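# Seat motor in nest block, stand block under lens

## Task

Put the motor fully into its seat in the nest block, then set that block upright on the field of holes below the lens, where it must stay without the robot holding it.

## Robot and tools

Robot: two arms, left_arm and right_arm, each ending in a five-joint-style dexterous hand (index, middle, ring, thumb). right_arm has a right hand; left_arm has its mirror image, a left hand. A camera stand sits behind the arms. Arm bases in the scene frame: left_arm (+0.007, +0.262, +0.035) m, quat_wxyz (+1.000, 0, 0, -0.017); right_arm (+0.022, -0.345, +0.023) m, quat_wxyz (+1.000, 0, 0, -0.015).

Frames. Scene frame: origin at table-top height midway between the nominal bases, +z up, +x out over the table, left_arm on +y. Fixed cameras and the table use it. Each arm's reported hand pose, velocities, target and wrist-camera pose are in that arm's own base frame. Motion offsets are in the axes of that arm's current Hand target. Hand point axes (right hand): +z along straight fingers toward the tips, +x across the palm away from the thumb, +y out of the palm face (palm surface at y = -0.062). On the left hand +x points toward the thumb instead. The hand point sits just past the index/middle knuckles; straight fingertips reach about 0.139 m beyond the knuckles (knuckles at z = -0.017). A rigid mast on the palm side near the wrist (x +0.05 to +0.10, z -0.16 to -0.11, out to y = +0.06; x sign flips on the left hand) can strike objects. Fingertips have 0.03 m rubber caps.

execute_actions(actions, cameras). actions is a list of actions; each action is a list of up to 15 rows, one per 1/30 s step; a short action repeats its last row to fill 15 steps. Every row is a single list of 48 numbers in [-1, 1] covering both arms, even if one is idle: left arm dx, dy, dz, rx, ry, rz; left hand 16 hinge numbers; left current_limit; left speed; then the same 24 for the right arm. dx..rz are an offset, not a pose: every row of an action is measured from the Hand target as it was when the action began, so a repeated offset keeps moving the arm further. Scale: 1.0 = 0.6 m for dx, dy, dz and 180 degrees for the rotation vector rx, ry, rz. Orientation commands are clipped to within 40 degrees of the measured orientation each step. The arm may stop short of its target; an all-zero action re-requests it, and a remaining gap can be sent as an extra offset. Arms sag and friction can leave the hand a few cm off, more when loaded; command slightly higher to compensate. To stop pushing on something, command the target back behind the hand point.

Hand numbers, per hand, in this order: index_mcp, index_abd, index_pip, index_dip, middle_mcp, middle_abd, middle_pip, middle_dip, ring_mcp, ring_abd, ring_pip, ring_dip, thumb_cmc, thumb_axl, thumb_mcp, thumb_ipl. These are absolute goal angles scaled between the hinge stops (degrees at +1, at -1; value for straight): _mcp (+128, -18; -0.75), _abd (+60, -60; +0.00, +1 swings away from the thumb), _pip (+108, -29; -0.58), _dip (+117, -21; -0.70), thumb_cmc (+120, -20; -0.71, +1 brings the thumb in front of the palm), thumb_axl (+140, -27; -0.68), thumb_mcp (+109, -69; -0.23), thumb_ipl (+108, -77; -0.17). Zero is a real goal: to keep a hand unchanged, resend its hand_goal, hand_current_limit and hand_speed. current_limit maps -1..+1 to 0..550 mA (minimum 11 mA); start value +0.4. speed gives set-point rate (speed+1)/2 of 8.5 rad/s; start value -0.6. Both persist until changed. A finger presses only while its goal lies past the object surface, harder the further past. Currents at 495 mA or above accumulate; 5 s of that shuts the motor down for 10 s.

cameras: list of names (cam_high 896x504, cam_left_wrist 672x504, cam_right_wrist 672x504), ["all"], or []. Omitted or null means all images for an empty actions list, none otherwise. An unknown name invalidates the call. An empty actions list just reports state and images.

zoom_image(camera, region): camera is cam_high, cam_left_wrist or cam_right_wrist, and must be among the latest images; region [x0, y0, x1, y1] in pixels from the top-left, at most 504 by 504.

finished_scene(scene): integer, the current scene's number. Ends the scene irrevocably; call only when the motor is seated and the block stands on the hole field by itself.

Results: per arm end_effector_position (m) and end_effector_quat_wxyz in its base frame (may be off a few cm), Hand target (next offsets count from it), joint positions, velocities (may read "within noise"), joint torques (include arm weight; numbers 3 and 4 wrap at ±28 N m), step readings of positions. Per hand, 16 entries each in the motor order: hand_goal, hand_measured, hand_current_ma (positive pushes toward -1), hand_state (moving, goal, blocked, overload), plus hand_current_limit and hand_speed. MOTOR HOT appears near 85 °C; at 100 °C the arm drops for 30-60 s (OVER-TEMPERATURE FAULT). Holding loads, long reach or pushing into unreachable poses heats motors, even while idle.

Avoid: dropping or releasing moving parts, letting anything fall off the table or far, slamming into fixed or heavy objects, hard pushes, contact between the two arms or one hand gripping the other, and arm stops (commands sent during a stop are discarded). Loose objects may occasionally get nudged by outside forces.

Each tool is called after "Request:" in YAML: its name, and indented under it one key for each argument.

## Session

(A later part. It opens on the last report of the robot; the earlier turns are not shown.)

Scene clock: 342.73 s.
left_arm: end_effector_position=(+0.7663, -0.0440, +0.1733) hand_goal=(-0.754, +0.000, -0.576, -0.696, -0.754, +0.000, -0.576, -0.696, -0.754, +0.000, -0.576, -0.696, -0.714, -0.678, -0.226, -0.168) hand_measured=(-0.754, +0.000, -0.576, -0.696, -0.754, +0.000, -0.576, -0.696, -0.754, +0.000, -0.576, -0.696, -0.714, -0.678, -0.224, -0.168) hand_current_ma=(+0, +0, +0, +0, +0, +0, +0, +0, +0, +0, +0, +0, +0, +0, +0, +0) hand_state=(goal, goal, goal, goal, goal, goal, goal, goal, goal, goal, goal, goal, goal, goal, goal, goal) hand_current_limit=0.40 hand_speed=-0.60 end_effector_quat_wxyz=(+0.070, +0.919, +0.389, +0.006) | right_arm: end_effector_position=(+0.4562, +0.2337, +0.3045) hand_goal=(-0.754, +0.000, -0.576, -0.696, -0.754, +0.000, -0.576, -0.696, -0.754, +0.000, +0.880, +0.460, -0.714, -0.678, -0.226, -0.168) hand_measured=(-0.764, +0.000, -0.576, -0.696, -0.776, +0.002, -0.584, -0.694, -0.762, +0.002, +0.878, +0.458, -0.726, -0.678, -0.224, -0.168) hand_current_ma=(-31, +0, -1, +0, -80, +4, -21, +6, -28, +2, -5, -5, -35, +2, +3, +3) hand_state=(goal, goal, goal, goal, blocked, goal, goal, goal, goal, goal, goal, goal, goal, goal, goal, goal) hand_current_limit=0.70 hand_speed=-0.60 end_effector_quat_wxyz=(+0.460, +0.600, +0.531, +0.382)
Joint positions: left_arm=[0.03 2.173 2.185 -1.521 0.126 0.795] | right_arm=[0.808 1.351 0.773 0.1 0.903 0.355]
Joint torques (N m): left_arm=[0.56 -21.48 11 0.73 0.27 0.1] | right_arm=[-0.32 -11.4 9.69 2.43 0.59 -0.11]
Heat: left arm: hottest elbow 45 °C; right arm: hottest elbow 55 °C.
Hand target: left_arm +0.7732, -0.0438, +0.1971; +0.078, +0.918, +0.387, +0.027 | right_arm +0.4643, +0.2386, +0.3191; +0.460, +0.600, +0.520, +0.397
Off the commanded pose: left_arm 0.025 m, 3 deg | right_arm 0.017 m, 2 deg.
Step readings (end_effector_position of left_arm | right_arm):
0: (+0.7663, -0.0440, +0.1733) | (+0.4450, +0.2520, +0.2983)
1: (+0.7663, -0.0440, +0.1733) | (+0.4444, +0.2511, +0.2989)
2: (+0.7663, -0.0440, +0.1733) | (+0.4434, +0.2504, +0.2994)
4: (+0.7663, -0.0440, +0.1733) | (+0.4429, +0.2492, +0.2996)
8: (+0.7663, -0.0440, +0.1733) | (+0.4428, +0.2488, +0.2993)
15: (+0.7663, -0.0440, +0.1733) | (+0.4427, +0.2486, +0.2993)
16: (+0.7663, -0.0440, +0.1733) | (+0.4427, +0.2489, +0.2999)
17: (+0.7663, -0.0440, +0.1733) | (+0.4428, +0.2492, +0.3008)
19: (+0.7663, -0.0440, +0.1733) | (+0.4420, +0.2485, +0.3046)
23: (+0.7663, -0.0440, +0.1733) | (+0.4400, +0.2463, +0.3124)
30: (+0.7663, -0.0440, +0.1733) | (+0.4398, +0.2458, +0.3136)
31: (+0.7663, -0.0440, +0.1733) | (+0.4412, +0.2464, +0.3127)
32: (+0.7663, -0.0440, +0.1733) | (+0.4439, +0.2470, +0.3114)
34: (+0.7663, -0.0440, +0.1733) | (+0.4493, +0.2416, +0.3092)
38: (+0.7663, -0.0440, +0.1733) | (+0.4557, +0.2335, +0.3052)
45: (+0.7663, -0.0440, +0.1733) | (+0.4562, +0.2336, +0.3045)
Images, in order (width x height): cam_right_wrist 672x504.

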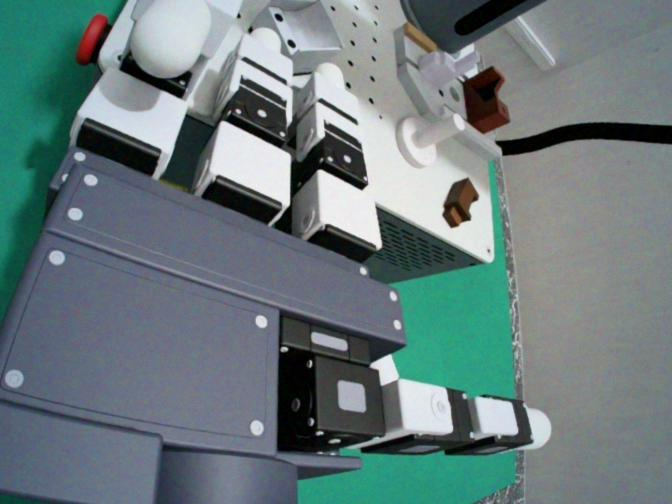

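Request:
execute_actions:
  actions:
    - [[0,0,0,0,0,0,-0.754,0,-0.576,-0.696,-0.754,0,-0.576,-0.696,-0.754,0,-0.576,-0.696,-0.714,-0.678,-0.226,-0.168,0.4,-0.6,0,0.0087,0.0322,0,0,0,-0.754,0,-0.576,-0.696,-0.754,0,-0.576,-0.696,-0.754,0,0.88,0.46,-0.714,-0.678,-0.226,-0.168,0.75,-0.6]]
    - [[0,0,0,0,0,0,-0.754,0,-0.576,-0.696,-0.754,0,-0.576,-0.696,-0.754,0,-0.576,-0.696,-0.714,-0.678,-0.226,-0.168,0.4,-0.6,0,0.0087,0.0322,0,0,0,-0.754,0,-0.576,-0.696,-0.754,0,-0.576,-0.696,-0.754,0,0.88,0.46,-0.714,-0.678,-0.226,-0.168,0.75,-0.6]]
  cameras: ["cam_right_wrist","cam_high"]

Request:
zoom_image:
  camera: "cam_right_wrist"
  region: [220, 0, 420, 150]

Request:
zoom_image:
  camera: "cam_high"
  region: [370, 180, 440, 250]

Scene clock: 345.97 s.
left_arm: end_effector_position=(+0.7663, -0.0440, +0.1733) hand_goal=(-0.754, +0.000, -0.576, -0.696, -0.754, +0.000, -0.576, -0.696, -0.754, +0.000, -0.576, -0.696, -0.714, -0.678, -0.226, -0.168) hand_measured=(-0.754, +0.000, -0.576, -0.696, -0.754, +0.000, -0.576, -0.696, -0.754, +0.000, -0.576, -0.696, -0.714, -0.678, -0.224, -0.168) hand_current_ma=(+0, +0, +0, +0, +0, +0, +0, +0, +0, +0, +0, +0, +0, +0, +0, +0) hand_state=(goal, goal, goal, goal, goal, goal, goal, goal, goal, goal, goal, goal, goal, goal, goal, goal) hand_current_limit=0.40 hand_speed=-0.60 end_effector_quat_wxyz=(+0.070, +0.919, +0.389, +0.006) | right_arm: end_effector_position=(+0.4819, +0.2325, +0.3011) hand_goal=(-0.754, +0.000, -0.576, -0.696, -0.754, +0.000, -0.576, -0.696, -0.754, +0.000, +0.880, +0.460, -0.714, -0.678, -0.226, -0.168) hand_measured=(-0.766, -0.006, -0.580, -0.696, -0.764, +0.004, -0.578, -0.694, -0.806, +0.002, +0.878, +0.458, -0.726, -0.678, -0.224, -0.168) hand_current_ma=(-42, -17, -8, +0, -30, +10, -3, +3, -213, +2, -5, -5, -35, +2, +4, +3) hand_state=(goal, goal, goal, goal, goal, goal, goal, goal, blocked, goal, goal, goal, goal, goal, goal, goal) hand_current_limit=0.75 hand_speed=-0.60 end_effector_quat_wxyz=(+0.455, +0.595, +0.541, +0.383)
Joint positions: left_arm=[0.03 2.173 2.185 -1.521 0.126 0.795] | right_arm=[0.755 1.392 0.799 0.141 0.836 0.307]
Joint torques (N m): left_arm=[0.67 -21.66 10.92 0.73 0.27 0.09] | right_arm=[-2.49 -10.34 11.6 2.66 0.45 -0.11]
Heat: left arm: hottest elbow 45 °C; right arm: hottest elbow 55 °C.
Hand target: left_arm +0.7732, -0.0438, +0.1971; +0.078, +0.918, +0.387, +0.027 | right_arm +0.5039, +0.2327, +0.3194; +0.460, +0.601, +0.520, +0.397
Off the commanded pose: left_arm 0.025 m, 3 deg | right_arm 0.029 m, 3 deg.
Step readings (end_effector_position of left_arm | right_arm):
0: (+0.7663, -0.0440, +0.1733) | (+0.4562, +0.2337, +0.3045)
1: (+0.7663, -0.0440, +0.1733) | (+0.4577, +0.2342, +0.3039)
2: (+0.7663, -0.0440, +0.1733) | (+0.4603, +0.2346, +0.3032)
4: (+0.7663, -0.0440, +0.1733) | (+0.4655, +0.2335, +0.3017)
8: (+0.7663, -0.0440, +0.1733) | (+0.4703, +0.2313, +0.2976)
15: (+0.7663, -0.0440, +0.1733) | (+0.4704, +0.2316, +0.2975)
16: (+0.7663, -0.0440, +0.1733) | (+0.4718, +0.2326, +0.2975)
17: (+0.7663, -0.0440, +0.1733) | (+0.4743, +0.2324, +0.2977)
19: (+0.7663, -0.0440, +0.1733) | (+0.4809, +0.2313, +0.2992)
23: (+0.7663, -0.0440, +0.1733) | (+0.4818, +0.2323, +0.3010)
30: (+0.7663, -0.0440, +0.1733) | (+0.4819, +0.2325, +0.3011)
Images, in order (width x height): cam_high 896x504, cam_right_wrist 672x504.

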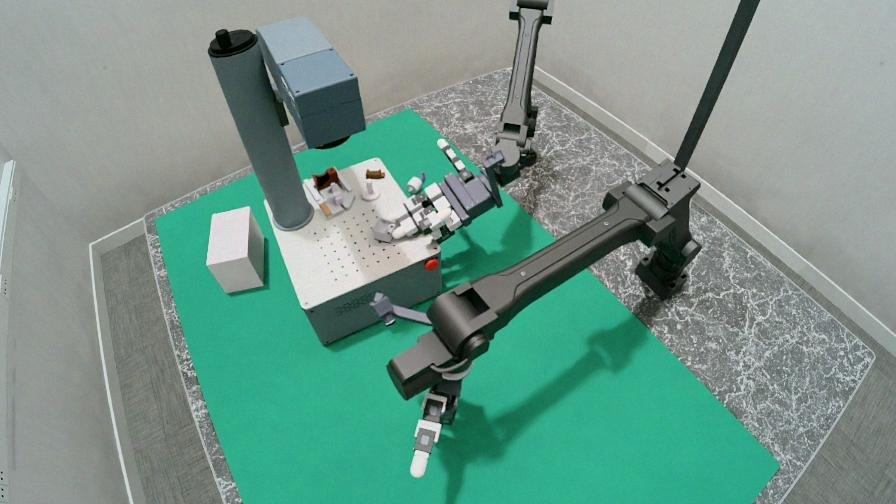

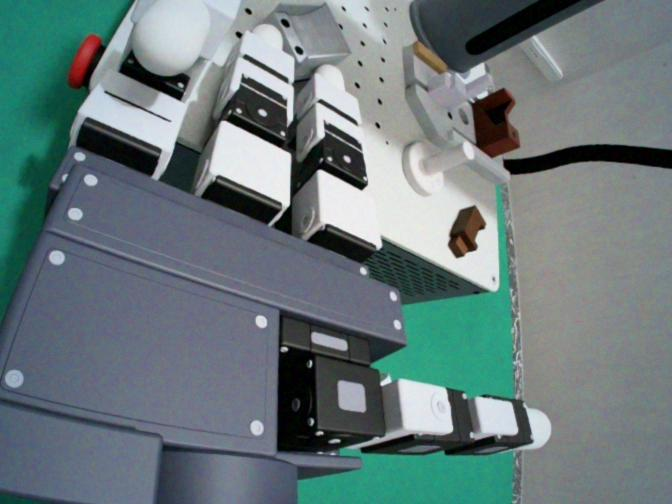

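Scaled by 2.520 from the camera's 672x504 image, which has a finer 960x720 frame.

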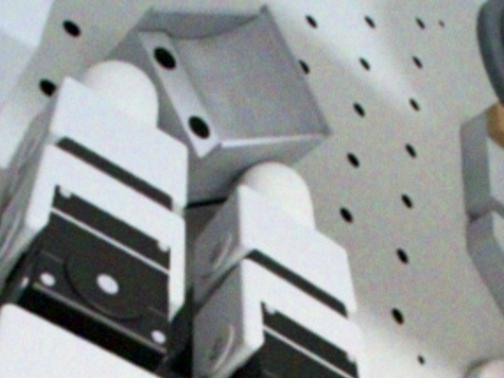

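Scaled by 7.200 from the camera's 896x504 image, which has a finer 1280x720 frame.

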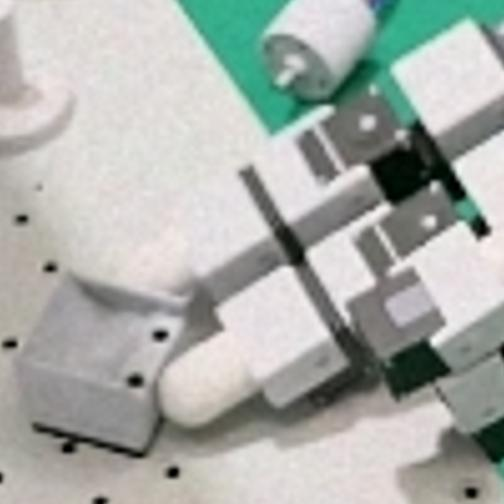

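Request:
execute_actions:
  actions:
    - [[0,0,0,0,0,0,-0.754,0,-0.576,-0.696,-0.754,0,-0.576,-0.696,-0.754,0,-0.576,-0.696,-0.714,-0.678,-0.226,-0.168,0.4,-0.6,0,0.0129,-0.0035,0,0,0,-0.754,0,-0.576,-0.696,-0.754,0,-0.576,-0.696,-0.754,0,0.88,0.46,-0.714,-0.678,-0.226,-0.168,0.75,-0.6]]
    - [[0,0,0,0,0,0,-0.754,0,-0.576,-0.696,-0.754,0,-0.576,-0.696,-0.754,0,-0.576,-0.696,-0.714,-0.678,-0.226,-0.168,0.4,-0.6,0,0.0066,0.0242,0,0,0,-0.754,0,-0.576,-0.696,-0.754,0,-0.576,-0.696,-0.754,0,0.88,0.46,-0.714,-0.678,-0.226,-0.168,0.75,-0.6]]
    - [[0,0,0,0,0,0,-0.754,0,-0.576,-0.696,-0.754,0,-0.576,-0.696,-0.754,0,-0.576,-0.696,-0.714,-0.678,-0.226,-0.168,0.4,-0.6,0,0.0066,0.0242,0,0,0,-0.754,0,-0.576,-0.696,-0.754,0,-0.576,-0.696,-0.754,0,0.88,0.46,-0.714,-0.678,-0.226,-0.168,0.75,-0.6]]
  cameras: ["cam_right_wrist","cam_high"]

Request:
zoom_image:
  camera: "cam_right_wrist"
  region: [220, 0, 420, 150]

Request:
zoom_image:
  camera: "cam_high"
  region: [370, 180, 440, 250]

Scene clock: 353.57 s.
left_arm: end_effector_position=(+0.7663, -0.0440, +0.1733) hand_goal=(-0.754, +0.000, -0.576, -0.696, -0.754, +0.000, -0.576, -0.696, -0.754, +0.000, -0.576, -0.696, -0.714, -0.678, -0.226, -0.168) hand_measured=(-0.754, +0.000, -0.576, -0.696, -0.754, +0.000, -0.576, -0.696, -0.754, +0.000, -0.576, -0.696, -0.714, -0.678, -0.224, -0.168) hand_current_ma=(+0, +0, +0, +0, +0, +0, +0, +0, +0, +0, +0, +0, +0, +0, +0, +0) hand_state=(goal, goal, goal, goal, goal, goal, goal, goal, goal, goal, goal, goal, goal, goal, goal, goal) hand_current_limit=0.40 hand_speed=-0.60 end_effector_quat_wxyz=(+0.070, +0.919, +0.389, +0.006) | right_arm: end_effector_position=(+0.5209, +0.2280, +0.3054) hand_goal=(-0.754, +0.000, -0.576, -0.696, -0.754, +0.000, -0.576, -0.696, -0.754, +0.000, +0.880, +0.460, -0.714, -0.678, -0.226, -0.168) hand_measured=(-0.770, -0.004, -0.582, -0.696, -0.762, +0.006, -0.576, -0.694, -0.768, +0.002, +0.878, +0.458, -0.726, -0.678, -0.224, -0.168) hand_current_ma=(-56, -9, -14, -1, -24, +12, +1, +3, -48, +2, -5, -5, -36, +2, +4, +3) hand_state=(goal, goal, goal, goal, goal, goal, goal, goal, goal, goal, goal, goal, goal, goal, goal, goal) hand_current_limit=0.75 hand_speed=-0.60 end_effector_quat_wxyz=(+0.457, +0.597, +0.541, +0.378)
Joint positions: left_arm=[0.03 2.173 2.185 -1.521 0.126 0.795] | right_arm=[0.688 1.454 0.876 0.146 0.784 0.268]
Joint torques (N m): left_arm=[0.79 -21.6 10.95 0.69 0.27 0.09] | right_arm=[-1.03 -13.51 10.78 2.4 0.59 -0.01]
Heat: left arm: hottest elbow 45 °C; right arm: hottest elbow 56 °C.
Hand target: left_arm +0.7732, -0.0438, +0.1971; +0.078, +0.918, +0.387, +0.027 | right_arm +0.5336, +0.2284, +0.3274; +0.460, +0.600, +0.520, +0.397
Off the commanded pose: left_arm 0.025 m, 3 deg | right_arm 0.025 m, 3 deg.
Step readings (end_effector_position of left_arm | right_arm):
0: (+0.7663, -0.0440, +0.1733) | (+0.4819, +0.2325, +0.3011)
1: (+0.7663, -0.0440, +0.1733) | (+0.4820, +0.2326, +0.3014)
2: (+0.7663, -0.0440, +0.1733) | (+0.4821, +0.2327, +0.3017)
4: (+0.7663, -0.0440, +0.1733) | (+0.4821, +0.2330, +0.3019)
8: (+0.7663, -0.0440, +0.1733) | (+0.4822, +0.2330, +0.3019)
15: (+0.7663, -0.0440, +0.1733) | (+0.4822, +0.2331, +0.3019)
16: (+0.7663, -0.0440, +0.1733) | (+0.4831, +0.2337, +0.3021)
17: (+0.7663, -0.0440, +0.1733) | (+0.4843, +0.2335, +0.3023)
19: (+0.7663, -0.0440, +0.1733) | (+0.4869, +0.2329, +0.3042)
23: (+0.7663, -0.0440, +0.1733) | (+0.4879, +0.2335, +0.3054)
30: (+0.7663, -0.0440, +0.1733) | (+0.4879, +0.2337, +0.3054)
31: (+0.7663, -0.0440, +0.1733) | (+0.4889, +0.2344, +0.3055)
32: (+0.7663, -0.0440, +0.1733) | (+0.4902, +0.2344, +0.3060)
34: (+0.7663, -0.0440, +0.1733) | (+0.4944, +0.2327, +0.3091)
38: (+0.7663, -0.0440, +0.1733) | (+0.5003, +0.2332, +0.3132)
45: (+0.7663, -0.0440, +0.1733) | (+0.5191, +0.2283, +0.3089)
Images, in order (width x height): cam_high 896x504, cam_right_wrist 672x504.

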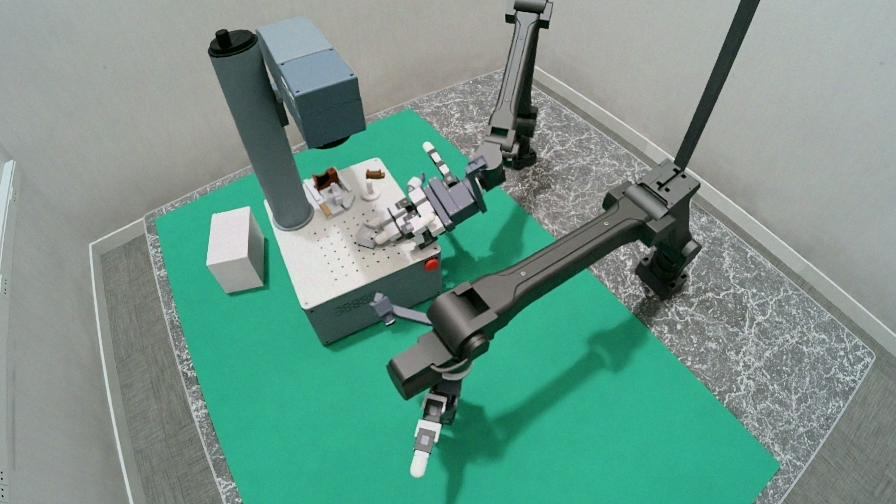

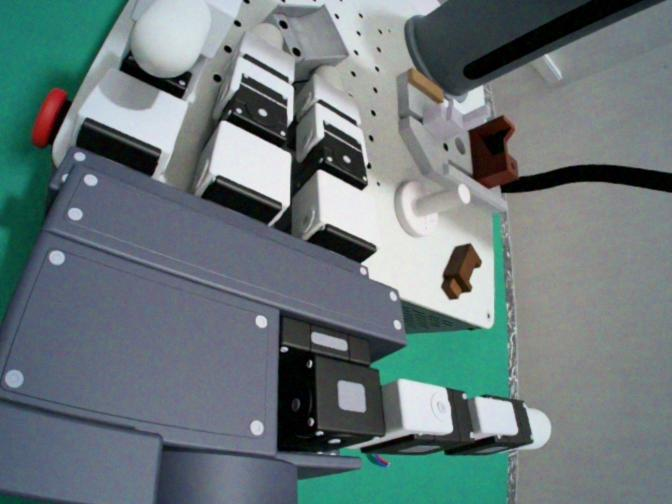

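Scaled by 2.520 from the camera's 672x504 image, which has a finer 960x720 frame.

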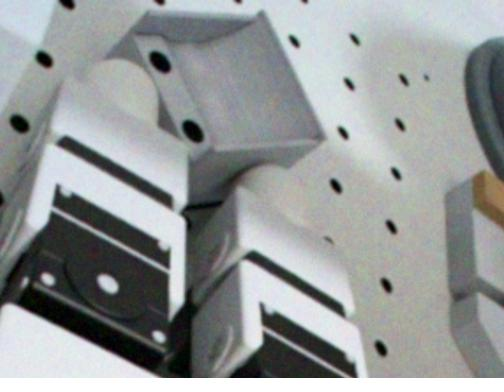

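Scaled by 7.200 from the camera's 896x504 image, which has a finer 1280x720 frame.

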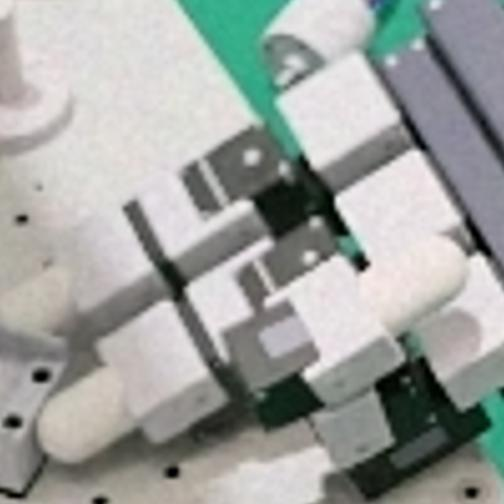

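Request:
execute_actions:
  actions:
    - [[0,0,0,0,0,0,-0.754,0,-0.576,-0.696,-0.754,0,-0.576,-0.696,-0.754,0,-0.576,-0.696,-0.714,-0.678,-0.226,-0.168,0.4,-0.6,0,-0.0218,-0.0804,0,0,0,-0.754,0,-0.576,-0.696,-0.754,0,-0.576,-0.696,-0.754,0,0.88,0.46,-0.714,-0.678,-0.226,-0.168,0.4,-0.6]]
    - [[0,0,0,0,0,0,-0.754,0,-0.576,-0.696,-0.754,0,-0.576,-0.696,-0.754,0,-0.576,-0.696,-0.714,-0.678,-0.226,-0.168,0.4,-0.6,0,0.04,-0.1,0,0,0,-0.754,0,-0.576,-0.696,-0.754,0,-0.576,-0.696,-0.754,0,0.88,0.46,-0.714,-0.678,-0.226,-0.168,0.4,-0.6]]
  cameras: ["cam_right_wrist","cam_high"]

Request:
zoom_image:
  camera: "cam_high"
  region: [330, 180, 430, 280]

Scene clock: 356.87 s.
left_arm: end_effector_position=(+0.7663, -0.0440, +0.1733) hand_goal=(-0.754, +0.000, -0.576, -0.696, -0.754, +0.000, -0.576, -0.696, -0.754, +0.000, -0.576, -0.696, -0.714, -0.678, -0.226, -0.168) hand_measured=(-0.754, +0.000, -0.576, -0.696, -0.754, +0.000, -0.576, -0.696, -0.754, +0.000, -0.576, -0.696, -0.714, -0.678, -0.224, -0.168) hand_current_ma=(+0, +0, +0, +0, +0, +0, +0, +0, +0, +0, +0, +0, +0, +0, +0, +0) hand_state=(goal, goal, goal, goal, goal, goal, goal, goal, goal, goal, goal, goal, goal, goal, goal, goal) hand_current_limit=0.40 hand_speed=-0.60 end_effector_quat_wxyz=(+0.070, +0.919, +0.389, +0.006) | right_arm: end_effector_position=(+0.4304, +0.2403, +0.3635) hand_goal=(-0.754, +0.000, -0.576, -0.696, -0.754, +0.000, -0.576, -0.696, -0.754, +0.000, +0.880, +0.460, -0.714, -0.678, -0.226, -0.168) hand_measured=(-0.770, +0.000, -0.582, -0.696, -0.764, +0.002, -0.576, -0.694, -0.768, +0.002, +0.878, +0.458, -0.726, -0.678, -0.224, -0.166) hand_current_ma=(-55, +0, -14, -1, -34, +4, -1, +3, -45, +2, -5, -5, -37, +2, +8, +3) hand_state=(goal, goal, goal, goal, goal, goal, goal, goal, goal, goal, goal, goal, goal, goal, goal, goal) hand_current_limit=0.40 hand_speed=-0.60 end_effector_quat_wxyz=(+0.461, +0.598, +0.521, +0.397)
Joint positions: left_arm=[0.03 2.173 2.185 -1.521 0.126 0.795] | right_arm=[0.868 1.239 0.833 -0.064 0.96 0.387]
Joint torques (N m): left_arm=[0.79 -21.48 10.95 0.73 0.27 0.09] | right_arm=[0.21 -10.34 9.06 1.21 0.76 0.04]
Heat: left arm: hottest elbow 45 °C; right arm: hottest elbow 56 °C.
Hand target: left_arm +0.7732, -0.0438, +0.1971; +0.078, +0.918, +0.387, +0.027 | right_arm +0.4331, +0.2431, +0.3661; +0.460, +0.601, +0.520, +0.397
Off the commanded pose: left_arm 0.025 m, 3 deg | right_arm 0.005 m, 0 deg.
Step readings (end_effector_position of left_arm | right_arm):
0: (+0.7663, -0.0440, +0.1733) | (+0.5209, +0.2280, +0.3054)
1: (+0.7663, -0.0440, +0.1733) | (+0.5180, +0.2270, +0.3069)
2: (+0.7663, -0.0440, +0.1733) | (+0.5125, +0.2253, +0.3088)
4: (+0.7663, -0.0440, +0.1733) | (+0.5006, +0.2265, +0.3135)
8: (+0.7663, -0.0440, +0.1733) | (+0.4874, +0.2350, +0.3272)
15: (+0.7663, -0.0440, +0.1733) | (+0.4851, +0.2345, +0.3310)
16: (+0.7663, -0.0440, +0.1733) | (+0.4812, +0.2338, +0.3322)
17: (+0.7663, -0.0440, +0.1733) | (+0.4748, +0.2311, +0.3334)
19: (+0.7663, -0.0440, +0.1733) | (+0.4567, +0.2336, +0.3406)
23: (+0.7663, -0.0440, +0.1733) | (+0.4325, +0.2412, +0.3655)
30: (+0.7663, -0.0440, +0.1733) | (+0.4298, +0.2400, +0.3658)
Images, in order (width x height): cam_high 896x504, cam_right_wrist 672x504.

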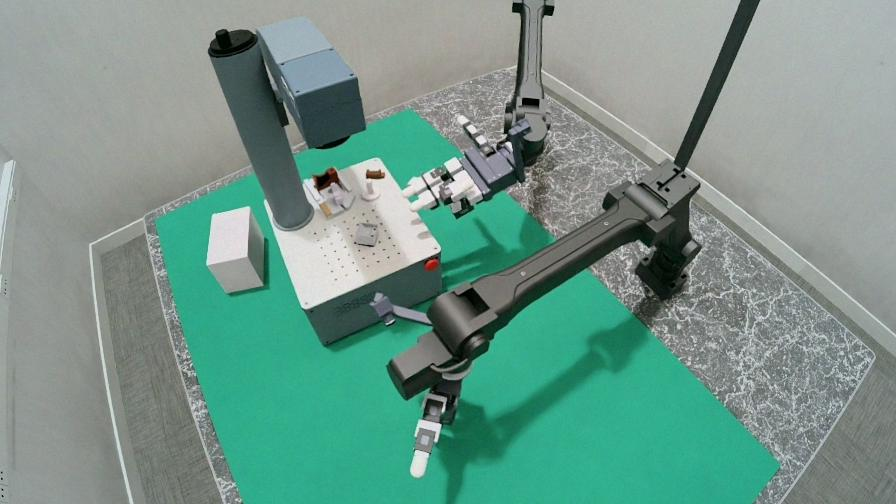

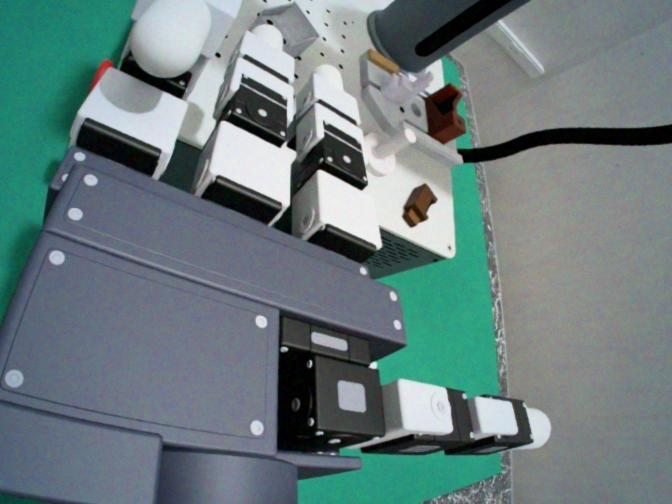

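Scaled by 5.040 from the camera's 896x504 image, which has a finer 1280x720 frame.

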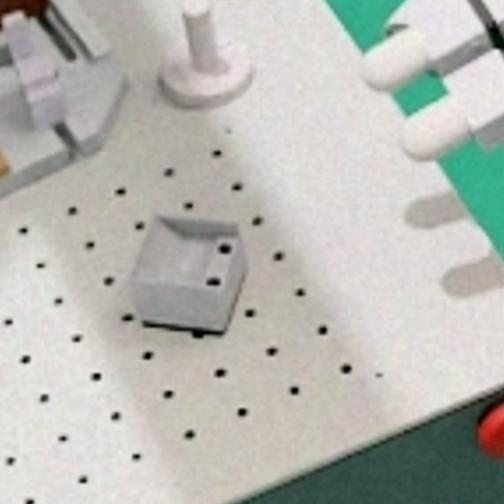

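Request:
execute_actions:
  actions:
    - [[0,0,0,0,0,0,-0.754,0,-0.576,-0.696,-0.754,0,-0.576,-0.696,-0.754,0,-0.576,-0.696,-0.714,-0.678,-0.226,-0.168,0.4,-0.6,-0.128,-0.002,-0.036,0,0,0,-0.973,0,0.745,-0.145,-0.754,0,0.88,0.46,-0.754,0,0.88,0.46,-0.714,-0.678,-0.226,-0.168,0.4,-0.6]]
    - [[0,0,0,0,0,0,-0.754,0,-0.576,-0.696,-0.754,0,-0.576,-0.696,-0.754,0,-0.576,-0.696,-0.714,-0.678,-0.226,-0.168,0.4,-0.6,-0.128,-0.002,-0.036,0,0,0,-0.973,0,0.745,-0.145,-0.754,0,0.88,0.46,-0.754,0,0.88,0.46,-0.714,-0.678,-0.226,-0.168,0.4,-0.6]]
    - [[0,0,0,0,0,0,-0.754,0,-0.576,-0.696,-0.754,0,-0.576,-0.696,-0.754,0,-0.576,-0.696,-0.714,-0.678,-0.226,-0.168,0.4,-0.6,-0.127,-0.002,-0.036,0,0,0,-0.973,0,0.745,-0.145,-0.754,0,0.88,0.46,-0.754,0,0.88,0.46,-0.714,-0.678,-0.226,-0.168,0.4,-0.6]]
    - [[0,0,0,0,0,0,-0.754,0,-0.576,-0.696,-0.754,0,-0.576,-0.696,-0.754,0,-0.576,-0.696,-0.714,-0.678,-0.226,-0.168,0.4,-0.6,0,0,0,0.1384,0,0,-0.973,0,0.745,-0.145,-0.754,0,0.88,0.46,-0.754,0,0.88,0.46,0.5,-0.68,0.281,-0.438,0.4,-0.6]]
    - [[0,0,0,0,0,0,-0.754,0,-0.576,-0.696,-0.754,0,-0.576,-0.696,-0.754,0,-0.576,-0.696,-0.714,-0.678,-0.226,-0.168,0.4,-0.6,0,0,0,0.1384,0,0,-0.973,0,0.745,-0.145,-0.754,0,0.88,0.46,-0.754,0,0.88,0.46,0.5,-0.68,0.281,-0.438,0.4,-0.6]]
    - [[0,0,0,0,0,0,-0.754,0,-0.576,-0.696,-0.754,0,-0.576,-0.696,-0.754,0,-0.576,-0.696,-0.714,-0.678,-0.226,-0.168,0.4,-0.6,0,0,0,0.1384,0,0,-0.973,0,0.745,-0.145,-0.754,0,0.88,0.46,-0.754,0,0.88,0.46,0.5,-0.68,0.281,-0.438,0.4,-0.6]]
    - [[0,0,0,0,0,0,-0.754,0,-0.576,-0.696,-0.754,0,-0.576,-0.696,-0.754,0,-0.576,-0.696,-0.714,-0.678,-0.226,-0.168,0.4,-0.6,0,0,0,0,0,-0.175,-0.973,0,0.745,-0.145,-0.754,0,0.88,0.46,-0.754,0,0.88,0.46,0.5,-0.68,0.281,-0.438,0.4,-0.6]]
    - [[0,0,0,0,0,0,-0.754,0,-0.576,-0.696,-0.754,0,-0.576,-0.696,-0.754,0,-0.576,-0.696,-0.714,-0.678,-0.226,-0.168,0.4,-0.6,0,0,0,0,0,-0.175,-0.973,0,0.745,-0.145,-0.754,0,0.88,0.46,-0.754,0,0.88,0.46,0.5,-0.68,0.281,-0.438,0.4,-0.6]]
  cameras: ["cam_right_wrist","cam_high"]

Scene clock: 383.87 s.
left_arm: end_effector_position=(+0.7663, -0.0440, +0.1733) hand_goal=(-0.754, +0.000, -0.576, -0.696, -0.754, +0.000, -0.576, -0.696, -0.754, +0.000, -0.576, -0.696, -0.714, -0.678, -0.226, -0.168) hand_measured=(-0.754, +0.000, -0.576, -0.696, -0.754, +0.000, -0.576, -0.696, -0.754, +0.000, -0.576, -0.696, -0.714, -0.678, -0.224, -0.168) hand_current_ma=(+0, +0, +0, +0, +0, +0, +0, +0, +0, +0, +0, +0, +0, +0, +0, +0) hand_state=(goal, goal, goal, goal, goal, goal, goal, goal, goal, goal, goal, goal, goal, goal, goal, goal) hand_current_limit=0.40 hand_speed=-0.60 end_effector_quat_wxyz=(+0.070, +0.919, +0.389, +0.006) | right_arm: end_effector_position=(+0.3329, +0.0274, +0.3547) hand_goal=(-0.974, +0.000, +0.744, -0.146, -0.754, +0.000, +0.880, +0.460, -0.754, +0.000, +0.880, +0.460, +0.500, -0.680, +0.280, -0.438) hand_measured=(-0.976, +0.000, +0.740, -0.148, -0.758, +0.002, +0.878, +0.458, -0.756, +0.000, +0.878, +0.458, +0.502, -0.680, +0.284, -0.434) hand_current_ma=(-3, +2, -11, -6, -12, +3, -7, -5, -5, +1, -6, -4, +3, +0, +17, +12) hand_state=(goal, goal, goal, goal, goal, goal, goal, goal, goal, goal, goal, goal, goal, goal, goal, goal) hand_current_limit=0.40 hand_speed=-0.60 end_effector_quat_wxyz=(+0.083, +0.303, +0.949, +0.031)
Joint positions: left_arm=[0.03 2.173 2.185 -1.521 0.126 0.795] | right_arm=[-0.125 0.954 1.239 -1.681 -0.03 -1.076]
Joint torques (N m): left_arm=[0.67 -21.54 11 0.72 0.28 0.09] | right_arm=[-0.67 -5.54 11.32 0.38 -0.16 -0.03]
Heat: left arm: hottest elbow 45 °C; right arm: hottest elbow 55 °C.
Hand target: left_arm +0.7732, -0.0438, +0.1971; +0.078, +0.918, +0.387, +0.027 | right_arm +0.3370, +0.0250, +0.3800; +0.001, +0.303, +0.953, -0.001
Off the commanded pose: left_arm 0.025 m, 3 deg | right_arm 0.026 m, 10 deg.
joint sent to its limit (right arm) — joint 4 (wrist pitch), lower limit. The joint targets are off in orientation, not in position.
Step readings (end_effector_position of left_arm | right_arm):
0: (+0.7663, -0.0440, +0.1733) | (+0.4304, +0.2403, +0.3635)
1: (+0.7663, -0.0440, +0.1733) | (+0.4294, +0.2372, +0.3599)
2: (+0.7663, -0.0440, +0.1733) | (+0.4269, +0.2333, +0.3565)
4: (+0.7663, -0.0440, +0.1733) | (+0.4124, +0.2049, +0.3519)
8: (+0.7663, -0.0440, +0.1733) | (+0.3973, +0.1672, +0.3700)
15: (+0.7663, -0.0440, +0.1733) | (+0.3968, +0.1668, +0.3728)
16: (+0.7663, -0.0440, +0.1733) | (+0.3971, +0.1654, +0.3677)
17: (+0.7663, -0.0440, +0.1733) | (+0.3966, +0.1628, +0.3629)
19: (+0.7663, -0.0440, +0.1733) | (+0.3837, +0.1332, +0.3576)
23: (+0.7663, -0.0440, +0.1733) | (+0.3649, +0.0925, +0.3760)
30: (+0.7663, -0.0440, +0.1733) | (+0.3654, +0.0945, +0.3763)
31: (+0.7663, -0.0440, +0.1733) | (+0.3666, +0.0945, +0.3714)
32: (+0.7663, -0.0440, +0.1733) | (+0.3672, +0.0931, +0.3664)
34: (+0.7663, -0.0440, +0.1733) | (+0.3549, +0.0618, +0.3631)
38: (+0.7663, -0.0440, +0.1733) | (+0.3319, +0.0205, +0.3835)
45: (+0.7663, -0.0440, +0.1733) | (+0.3341, +0.0234, +0.3805)
46: (+0.7663, -0.0440, +0.1733) | (+0.3355, +0.0245, +0.3745)
47: (+0.7663, -0.0440, +0.1733) | (+0.3358, +0.0262, +0.3659)
49: (+0.7663, -0.0440, +0.1733) | (+0.3329, +0.0285, +0.3527)
53: (+0.7663, -0.0440, +0.1733) | (+0.3346, +0.0312, +0.3582)
60: (+0.7663, -0.0440, +0.1733) | (+0.3365, +0.0295, +0.3564)
61: (+0.7663, -0.0440, +0.1733) | (+0.3340, +0.0332, +0.3519)
62: (+0.7663, -0.0440, +0.1733) | (+0.3278, +0.0366, +0.3429)
64: (+0.7663, -0.0440, +0.1733) | (+0.3254, +0.0362, +0.3468)
68: (+0.7663, -0.0440, +0.1733) | (+0.3411, +0.0307, +0.3667)
75: (+0.7663, -0.0440, +0.1733) | (+0.3376, +0.0292, +0.3614)
76: (+0.7663, -0.0440, +0.1733) | (+0.3336, +0.0327, +0.3584)
77: (+0.7663, -0.0440, +0.1733) | (+0.3266, +0.0364, +0.3537)
79: (+0.7663, -0.0440, +0.1733) | (+0.3272, +0.0325, +0.3592)
83: (+0.7663, -0.0440, +0.1733) | (+0.3377, +0.0254, +0.3615)
90: (+0.7663, -0.0440, +0.1733) | (+0.3362, +0.0260, +0.3597)
91: (+0.7663, -0.0440, +0.1733) | (+0.3375, +0.0272, +0.3611)
92: (+0.7663, -0.0440, +0.1733) | (+0.3389, +0.0288, +0.3618)
94: (+0.7663, -0.0440, +0.1733) | (+0.3384, +0.0216, +0.3671)
98: (+0.7663, -0.0440, +0.1733) | (+0.3342, +0.0128, +0.3773)
105: (+0.7663, -0.0440, +0.1733) | (+0.3356, +0.0238, +0.3755)
106: (+0.7663, -0.0440, +0.1733) | (+0.3356, +0.0257, +0.3749)
107: (+0.7663, -0.0440, +0.1733) | (+0.3352, +0.0265, +0.3741)
109: (+0.7663, -0.0440, +0.1733) | (+0.3345, +0.0168, +0.3712)
113: (+0.7663, -0.0440, +0.1733) | (+0.3348, +0.0105, +0.3616)
120: (+0.7663, -0.0440, +0.1733) | (+0.3349, +0.0238, +0.3521)
Images, in order (width x height): cam_high 896x504, cam_right_wrist 672x504.

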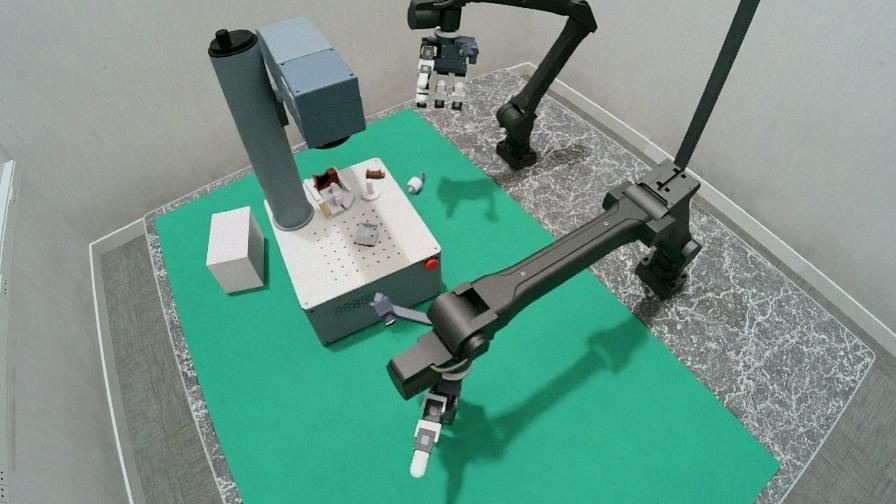

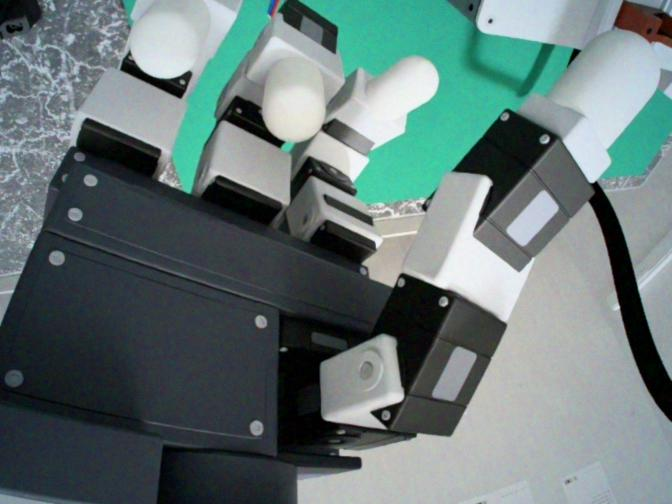

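Request:
execute_actions:
  actions:
    - [[0,0,0,0,0,0,-0.754,0,-0.576,-0.696,-0.754,0,-0.576,-0.696,-0.754,0,-0.576,-0.696,-0.714,-0.678,-0.226,-0.168,0.4,-0.6,0,0,0,0,0,-0.175,-0.973,0,0.745,-0.145,-0.754,0,0.88,0.46,-0.754,0,0.88,0.46,0.5,-0.68,0.281,-0.438,0.4,-0.6]]
    - [[0,0,0,0,0,0,-0.754,0,-0.576,-0.696,-0.754,0,-0.576,-0.696,-0.754,0,-0.576,-0.696,-0.714,-0.678,-0.226,-0.168,0.4,-0.6,0,0,0,0.125,0,0,-0.973,0,0.745,-0.145,-0.754,0,0.88,0.46,-0.754,0,0.88,0.46,0.5,-0.68,0.281,-0.438,0.4,-0.6]]
    - [[0,0,0,0,0,0,-0.754,0,-0.576,-0.696,-0.754,0,-0.576,-0.696,-0.754,0,-0.576,-0.696,-0.714,-0.678,-0.226,-0.168,0.4,-0.6,0,0,0,0.125,0,0,-0.973,0,0.745,-0.145,-0.754,0,0.88,0.46,-0.754,0,0.88,0.46,0.5,-0.68,0.281,-0.438,0.4,-0.6]]
  cameras: ["cam_right_wrist","cam_high"]

Scene clock: 388.27 s.
left_arm: end_effector_position=(+0.7663, -0.0440, +0.1733) hand_goal=(-0.754, +0.000, -0.576, -0.696, -0.754, +0.000, -0.576, -0.696, -0.754, +0.000, -0.576, -0.696, -0.714, -0.678, -0.226, -0.168) hand_measured=(-0.754, +0.000, -0.576, -0.696, -0.754, +0.000, -0.576, -0.696, -0.754, +0.000, -0.576, -0.696, -0.714, -0.678, -0.224, -0.168) hand_current_ma=(+0, +0, +0, +0, +0, +0, +0, +0, +0, +0, +0, +0, +0, +0, +0, +0) hand_state=(goal, goal, goal, goal, goal, goal, goal, goal, goal, goal, goal, goal, goal, goal, goal, goal) hand_current_limit=0.40 hand_speed=-0.60 end_effector_quat_wxyz=(+0.070, +0.919, +0.389, +0.006) | right_arm: end_effector_position=(+0.3345, +0.0261, +0.3676) hand_goal=(-0.974, +0.000, +0.744, -0.146, -0.754, +0.000, +0.880, +0.460, -0.754, +0.000, +0.880, +0.460, +0.500, -0.680, +0.280, -0.438) hand_measured=(-0.970, +0.000, +0.740, -0.148, -0.752, +0.002, +0.878, +0.458, -0.752, +0.000, +0.878, +0.458, +0.502, -0.680, +0.282, -0.436) hand_current_ma=(+13, +2, -8, -6, +7, +3, -7, -5, +6, +1, -6, -4, +5, +0, +6, +4) hand_state=(goal, goal, goal, goal, goal, goal, goal, goal, goal, goal, goal, goal, goal, goal, goal, goal) hand_current_limit=0.40 hand_speed=-0.60 end_effector_quat_wxyz=(+0.142, -0.053, +0.935, -0.321)
Joint positions: left_arm=[0.03 2.173 2.185 -1.521 0.126 0.795] | right_arm=[0.215 1.046 1.38 -1.686 0.689 -1.547]
Joint torques (N m): left_arm=[0.85 -21.54 10.96 0.69 0.27 0.09] | right_arm=[-0.32 -7.06 9.31 0.57 0.94 0.13]
Heat: left arm: hottest elbow 45 °C; right arm: hottest elbow 55 °C.
Hand target: left_arm +0.7732, -0.0438, +0.1971; +0.078, +0.918, +0.387, +0.027 | right_arm +0.3370, +0.0250, +0.3800; -0.012, +0.031, +0.923, -0.383
Off the commanded pose: left_arm 0.025 m, 3 deg | right_arm 0.013 m, 21 deg.
joint sent to its limit (right arm) — joint 4 (wrist pitch), lower limit. The joint targets are off in orientation, not in position.
Step readings (end_effector_position of left_arm | right_arm):
0: (+0.7663, -0.0440, +0.1733) | (+0.3329, +0.0274, +0.3547)
1: (+0.7663, -0.0440, +0.1733) | (+0.3311, +0.0278, +0.3552)
2: (+0.7663, -0.0440, +0.1733) | (+0.3292, +0.0285, +0.3570)
4: (+0.7663, -0.0440, +0.1733) | (+0.3343, +0.0223, +0.3645)
8: (+0.7663, -0.0440, +0.1733) | (+0.3418, +0.0195, +0.3645)
15: (+0.7663, -0.0440, +0.1733) | (+0.3365, +0.0234, +0.3579)
16: (+0.7663, -0.0440, +0.1733) | (+0.3349, +0.0126, +0.3521)
17: (+0.7663, -0.0440, +0.1733) | (+0.3326, -0.0041, +0.3437)
19: (+0.7663, -0.0440, +0.1733) | (+0.3327, +0.0032, +0.3457)
23: (+0.7663, -0.0440, +0.1733) | (+0.3304, +0.0283, +0.3551)
30: (+0.7663, -0.0440, +0.1733) | (+0.3304, +0.0270, +0.3577)
31: (+0.7663, -0.0440, +0.1733) | (+0.3315, +0.0153, +0.3568)
32: (+0.7663, -0.0440, +0.1733) | (+0.3335, -0.0022, +0.3586)
34: (+0.7663, -0.0440, +0.1733) | (+0.3354, +0.0046, +0.3644)
38: (+0.7663, -0.0440, +0.1733) | (+0.3337, +0.0270, +0.3671)
45: (+0.7663, -0.0440, +0.1733) | (+0.3344, +0.0261, +0.3675)
Images, in order (width x height): cam_high 896x504, cam_right_wrist 672x504.

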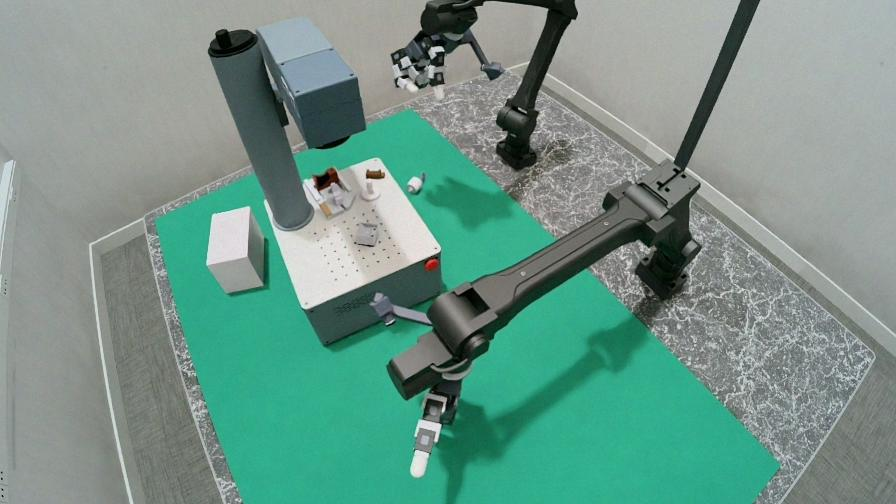

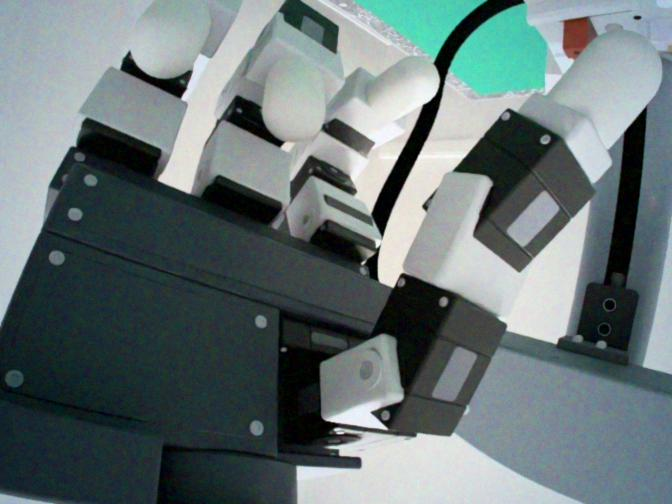

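Request:
execute_actions:
  actions:
    - [[0,0,0,0,0,0,-0.754,0,-0.576,-0.696,-0.754,0,-0.576,-0.696,-0.754,0,-0.576,-0.696,-0.714,-0.678,-0.226,-0.168,0.4,-0.6,-0.03,0.085,0.151,0,0,0,-0.973,0,0.745,-0.145,-0.754,0,0.88,0.46,-0.754,0,0.88,0.46,0.5,-0.68,0.281,-0.438,0.4,-0.6]]
    - [[0,0,0,0,0,0,-0.754,0,-0.576,-0.696,-0.754,0,-0.576,-0.696,-0.754,0,-0.576,-0.696,-0.714,-0.678,-0.226,-0.168,0.4,-0.6,-0.029,0.084,0.151,0,0,0,-0.973,0,0.745,-0.145,-0.754,0,0.88,0.46,-0.754,0,0.88,0.46,0.5,-0.68,0.281,-0.438,0.4,-0.6]]
    - [[0,0,0,0,0,0,-0.754,0,-0.576,-0.696,-0.754,0,-0.576,-0.696,-0.754,0,-0.576,-0.696,-0.714,-0.678,-0.226,-0.168,0.4,-0.6,0,0,0,0,-0.1241,-0.1241,-0.973,0,0.745,-0.145,-0.754,0,0.88,0.46,-0.754,0,0.88,0.46,0.5,-0.68,0.281,-0.438,0.4,-0.6]]
  cameras: ["cam_right_wrist","cam_high"]

Request:
zoom_image:
  camera: "cam_high"
  region: [370, 100, 490, 220]

Scene clock: 395.27 s.
left_arm: end_effector_position=(+0.7663, -0.0440, +0.1733) hand_goal=(-0.754, +0.000, -0.576, -0.696, -0.754, +0.000, -0.576, -0.696, -0.754, +0.000, -0.576, -0.696, -0.714, -0.678, -0.226, -0.168) hand_measured=(-0.754, +0.000, -0.576, -0.696, -0.754, +0.000, -0.576, -0.696, -0.754, +0.000, -0.576, -0.696, -0.714, -0.678, -0.224, -0.168) hand_current_ma=(+0, +0, +0, +0, +0, +0, +0, +0, +0, +0, +0, +0, +0, +0, +0, +0) hand_state=(goal, goal, goal, goal, goal, goal, goal, goal, goal, goal, goal, goal, goal, goal, goal, goal) hand_current_limit=0.40 hand_speed=-0.60 end_effector_quat_wxyz=(+0.070, +0.919, +0.389, +0.006) | right_arm: end_effector_position=(+0.3671, -0.0300, +0.1858) hand_goal=(-0.974, +0.000, +0.744, -0.146, -0.754, +0.000, +0.880, +0.460, -0.754, +0.000, +0.880, +0.460, +0.500, -0.680, +0.280, -0.438) hand_measured=(-0.968, +0.002, +0.742, -0.148, -0.750, +0.002, +0.878, +0.458, -0.750, +0.000, +0.878, +0.458, +0.502, -0.680, +0.280, -0.436) hand_current_ma=(+20, +2, -5, -6, +12, +3, -6, -5, +11, +1, -5, -4, +3, +2, +1, +3) hand_state=(goal, goal, goal, goal, goal, goal, goal, goal, goal, goal, goal, goal, goal, goal, goal, goal) hand_current_limit=0.40 hand_speed=-0.60 end_effector_quat_wxyz=(+0.084, -0.197, +0.900, -0.380)
Joint positions: left_arm=[0.03 2.173 2.185 -1.521 0.126 0.795] | right_arm=[0.063 1.118 0.95 -1.047 0.732 -2.077]
Joint torques (N m): left_arm=[0.62 -21.66 10.97 0.69 0.27 0.09] | right_arm=[-0.79 -7.94 7.39 1.5 0.75 -0.05]
Heat: left arm: hottest elbow 45 °C; right arm: hottest elbow 53 °C.
Hand target: left_arm +0.7732, -0.0438, +0.1971; +0.078, +0.918, +0.387, +0.027 | right_arm +0.3689, -0.0341, +0.1804; +0.092, -0.221, +0.896, -0.373
Off the commanded pose: left_arm 0.025 m, 3 deg | right_arm 0.007 m, 3 deg.
joint sent to its limit (right arm) — joint 6 (wrist roll), lower limit. The joint targets are off in orientation, not in position.
Step readings (end_effector_position of left_arm | right_arm):
0: (+0.7663, -0.0440, +0.1733) | (+0.3346, +0.0261, +0.3676)
1: (+0.7663, -0.0440, +0.1733) | (+0.3352, +0.0218, +0.3602)
2: (+0.7663, -0.0440, +0.1733) | (+0.3358, +0.0152, +0.3537)
4: (+0.7663, -0.0440, +0.1733) | (+0.3339, +0.0043, +0.3231)
8: (+0.7663, -0.0440, +0.1733) | (+0.3481, -0.0021, +0.2772)
15: (+0.7663, -0.0440, +0.1733) | (+0.3551, -0.0015, +0.2674)
16: (+0.7663, -0.0440, +0.1733) | (+0.3549, -0.0054, +0.2612)
17: (+0.7663, -0.0440, +0.1733) | (+0.3587, -0.0104, +0.2565)
19: (+0.7663, -0.0440, +0.1733) | (+0.3559, -0.0212, +0.2269)
23: (+0.7663, -0.0440, +0.1733) | (+0.3571, -0.0322, +0.1786)
30: (+0.7663, -0.0440, +0.1733) | (+0.3632, -0.0321, +0.1701)
31: (+0.7663, -0.0440, +0.1733) | (+0.3655, -0.0372, +0.1718)
32: (+0.7663, -0.0440, +0.1733) | (+0.3716, -0.0437, +0.1727)
34: (+0.7663, -0.0440, +0.1733) | (+0.3799, -0.0395, +0.1742)
38: (+0.7663, -0.0440, +0.1733) | (+0.3785, -0.0235, +0.1828)
45: (+0.7663, -0.0440, +0.1733) | (+0.3719, -0.0295, +0.1895)
Images, in order (width x height): cam_high 896x504, cam_right_wrist 672x504.

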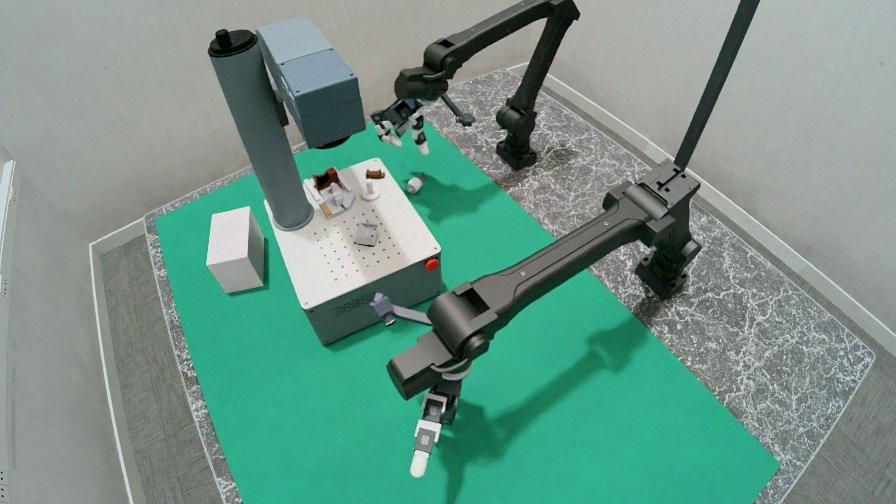

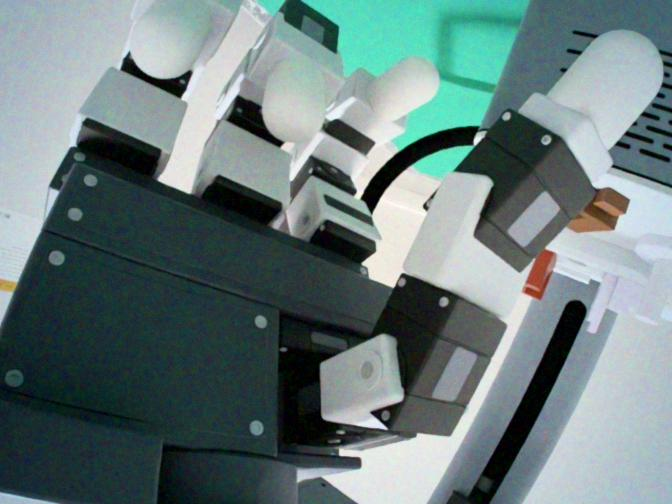

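Scaled by 4.200 from the camera's 896x504 image, which has a finer 1280x720 frame.

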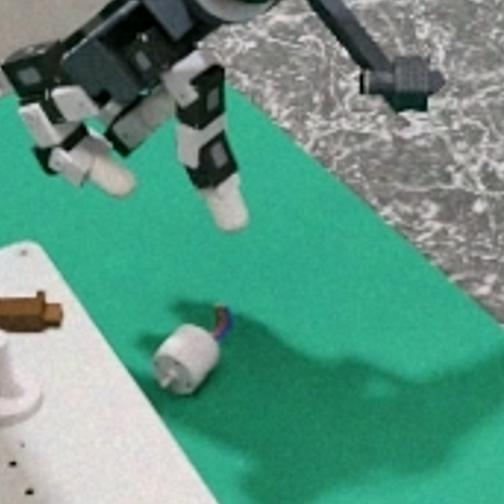

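Request:
execute_actions:
  actions:
    - [[0,0,0,0,0,0,-0.754,0,-0.576,-0.696,-0.754,0,-0.576,-0.696,-0.754,0,-0.576,-0.696,-0.714,-0.678,-0.226,-0.168,0.4,-0.6,0.0143,0.1073,0.1045,0,0,0,-0.973,0,0.745,-0.145,-0.754,0,0.88,0.46,-0.754,0,0.88,0.46,0.5,-0.68,0.281,-0.438,0.4,-0.6]]
  cameras: ["cam_right_wrist","cam_high"]

Request:
zoom_image:
  camera: "cam_high"
  region: [370, 110, 470, 210]

Scene clock: 402.20 s.
left_arm: end_effector_position=(+0.7663, -0.0440, +0.1733) hand_goal=(-0.754, +0.000, -0.576, -0.696, -0.754, +0.000, -0.576, -0.696, -0.754, +0.000, -0.576, -0.696, -0.714, -0.678, -0.226, -0.168) hand_measured=(-0.754, +0.000, -0.576, -0.696, -0.754, +0.000, -0.576, -0.696, -0.754, +0.000, -0.576, -0.696, -0.714, -0.678, -0.224, -0.168) hand_current_ma=(+0, +0, +0, +0, +0, +0, +0, +0, +0, +0, +0, +0, +0, +0, +0, +0) hand_state=(goal, goal, goal, goal, goal, goal, goal, goal, goal, goal, goal, goal, goal, goal, goal, goal) hand_current_limit=0.40 hand_speed=-0.60 end_effector_quat_wxyz=(+0.070, +0.919, +0.389, +0.006) | right_arm: end_effector_position=(+0.3493, -0.0321, +0.0795) hand_goal=(-0.974, +0.000, +0.744, -0.146, -0.754, +0.000, +0.880, +0.460, -0.754, +0.000, +0.880, +0.460, +0.500, -0.680, +0.280, -0.438) hand_measured=(-0.968, +0.000, +0.742, -0.148, -0.750, +0.002, +0.878, +0.458, -0.750, +0.000, +0.878, +0.458, +0.500, -0.680, +0.280, -0.436) hand_current_ma=(+20, +2, -5, -6, +12, +3, -5, -5, +10, +1, -4, -4, -1, +1, +1, +3) hand_state=(goal, goal, goal, goal, goal, goal, goal, goal, goal, goal, goal, goal, goal, goal, goal, goal) hand_current_limit=0.40 hand_speed=-0.60 end_effector_quat_wxyz=(+0.064, -0.205, +0.901, -0.377)
Joint positions: left_arm=[0.03 2.173 2.185 -1.521 0.126 0.795] | right_arm=[0.06 1.197 0.724 -0.782 0.732 -2.08]
Joint torques (N m): left_arm=[0.73 -21.42 10.97 0.75 0.26 0.09] | right_arm=[-0.97 -9.47 8.34 1.4 0.99 -0.02]
Heat: left arm: hottest elbow 45 °C; right arm: hottest elbow 52 °C.
Hand target: left_arm +0.7732, -0.0438, +0.1971; +0.078, +0.918, +0.387, +0.027 | right_arm +0.3609, -0.0372, +0.0905; +0.092, -0.221, +0.896, -0.373
Off the commanded pose: left_arm 0.025 m, 3 deg | right_arm 0.017 m, 4 deg.
joint sent to its limit (right arm) — joint 6 (wrist roll), lower limit. The joint targets are off in orientation, not in position.
Step readings (end_effector_position of left_arm | right_arm):
0: (+0.7663, -0.0440, +0.1733) | (+0.3670, -0.0301, +0.1857)
1: (+0.7663, -0.0440, +0.1733) | (+0.3653, -0.0306, +0.1760)
2: (+0.7663, -0.0440, +0.1733) | (+0.3721, -0.0307, +0.1689)
4: (+0.7663, -0.0440, +0.1733) | (+0.3633, -0.0306, +0.1358)
8: (+0.7663, -0.0440, +0.1733) | (+0.3422, -0.0317, +0.0824)
15: (+0.7663, -0.0440, +0.1733) | (+0.3488, -0.0321, +0.0782)
Images, in order (width x height): cam_high 896x504, cam_right_wrist 672x504.

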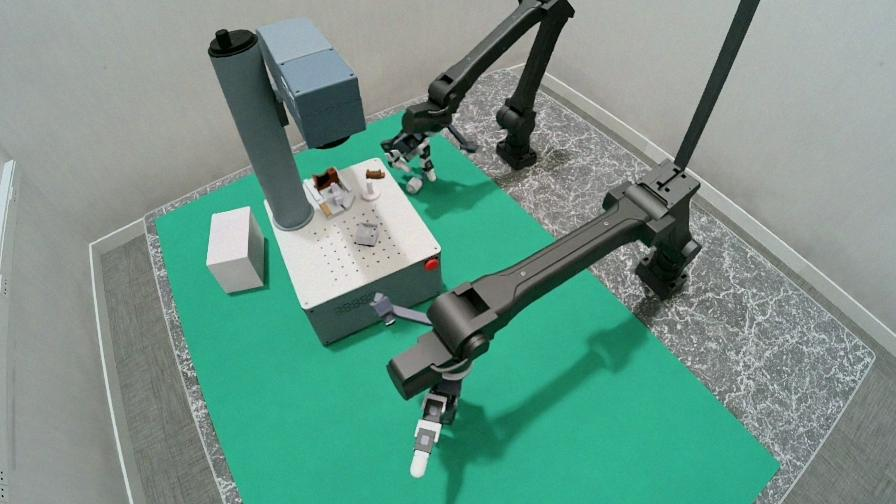

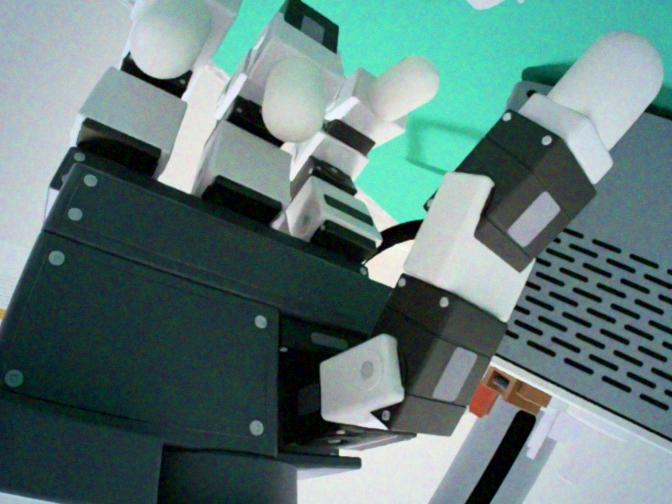

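Scaled by 5.040 from the camera's 896x504 image, which has a finer 1280x720 frame.

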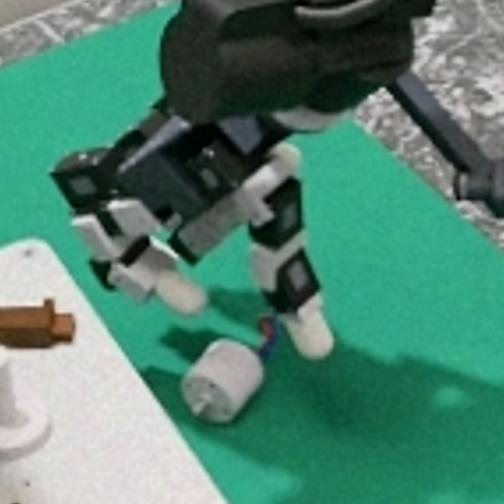

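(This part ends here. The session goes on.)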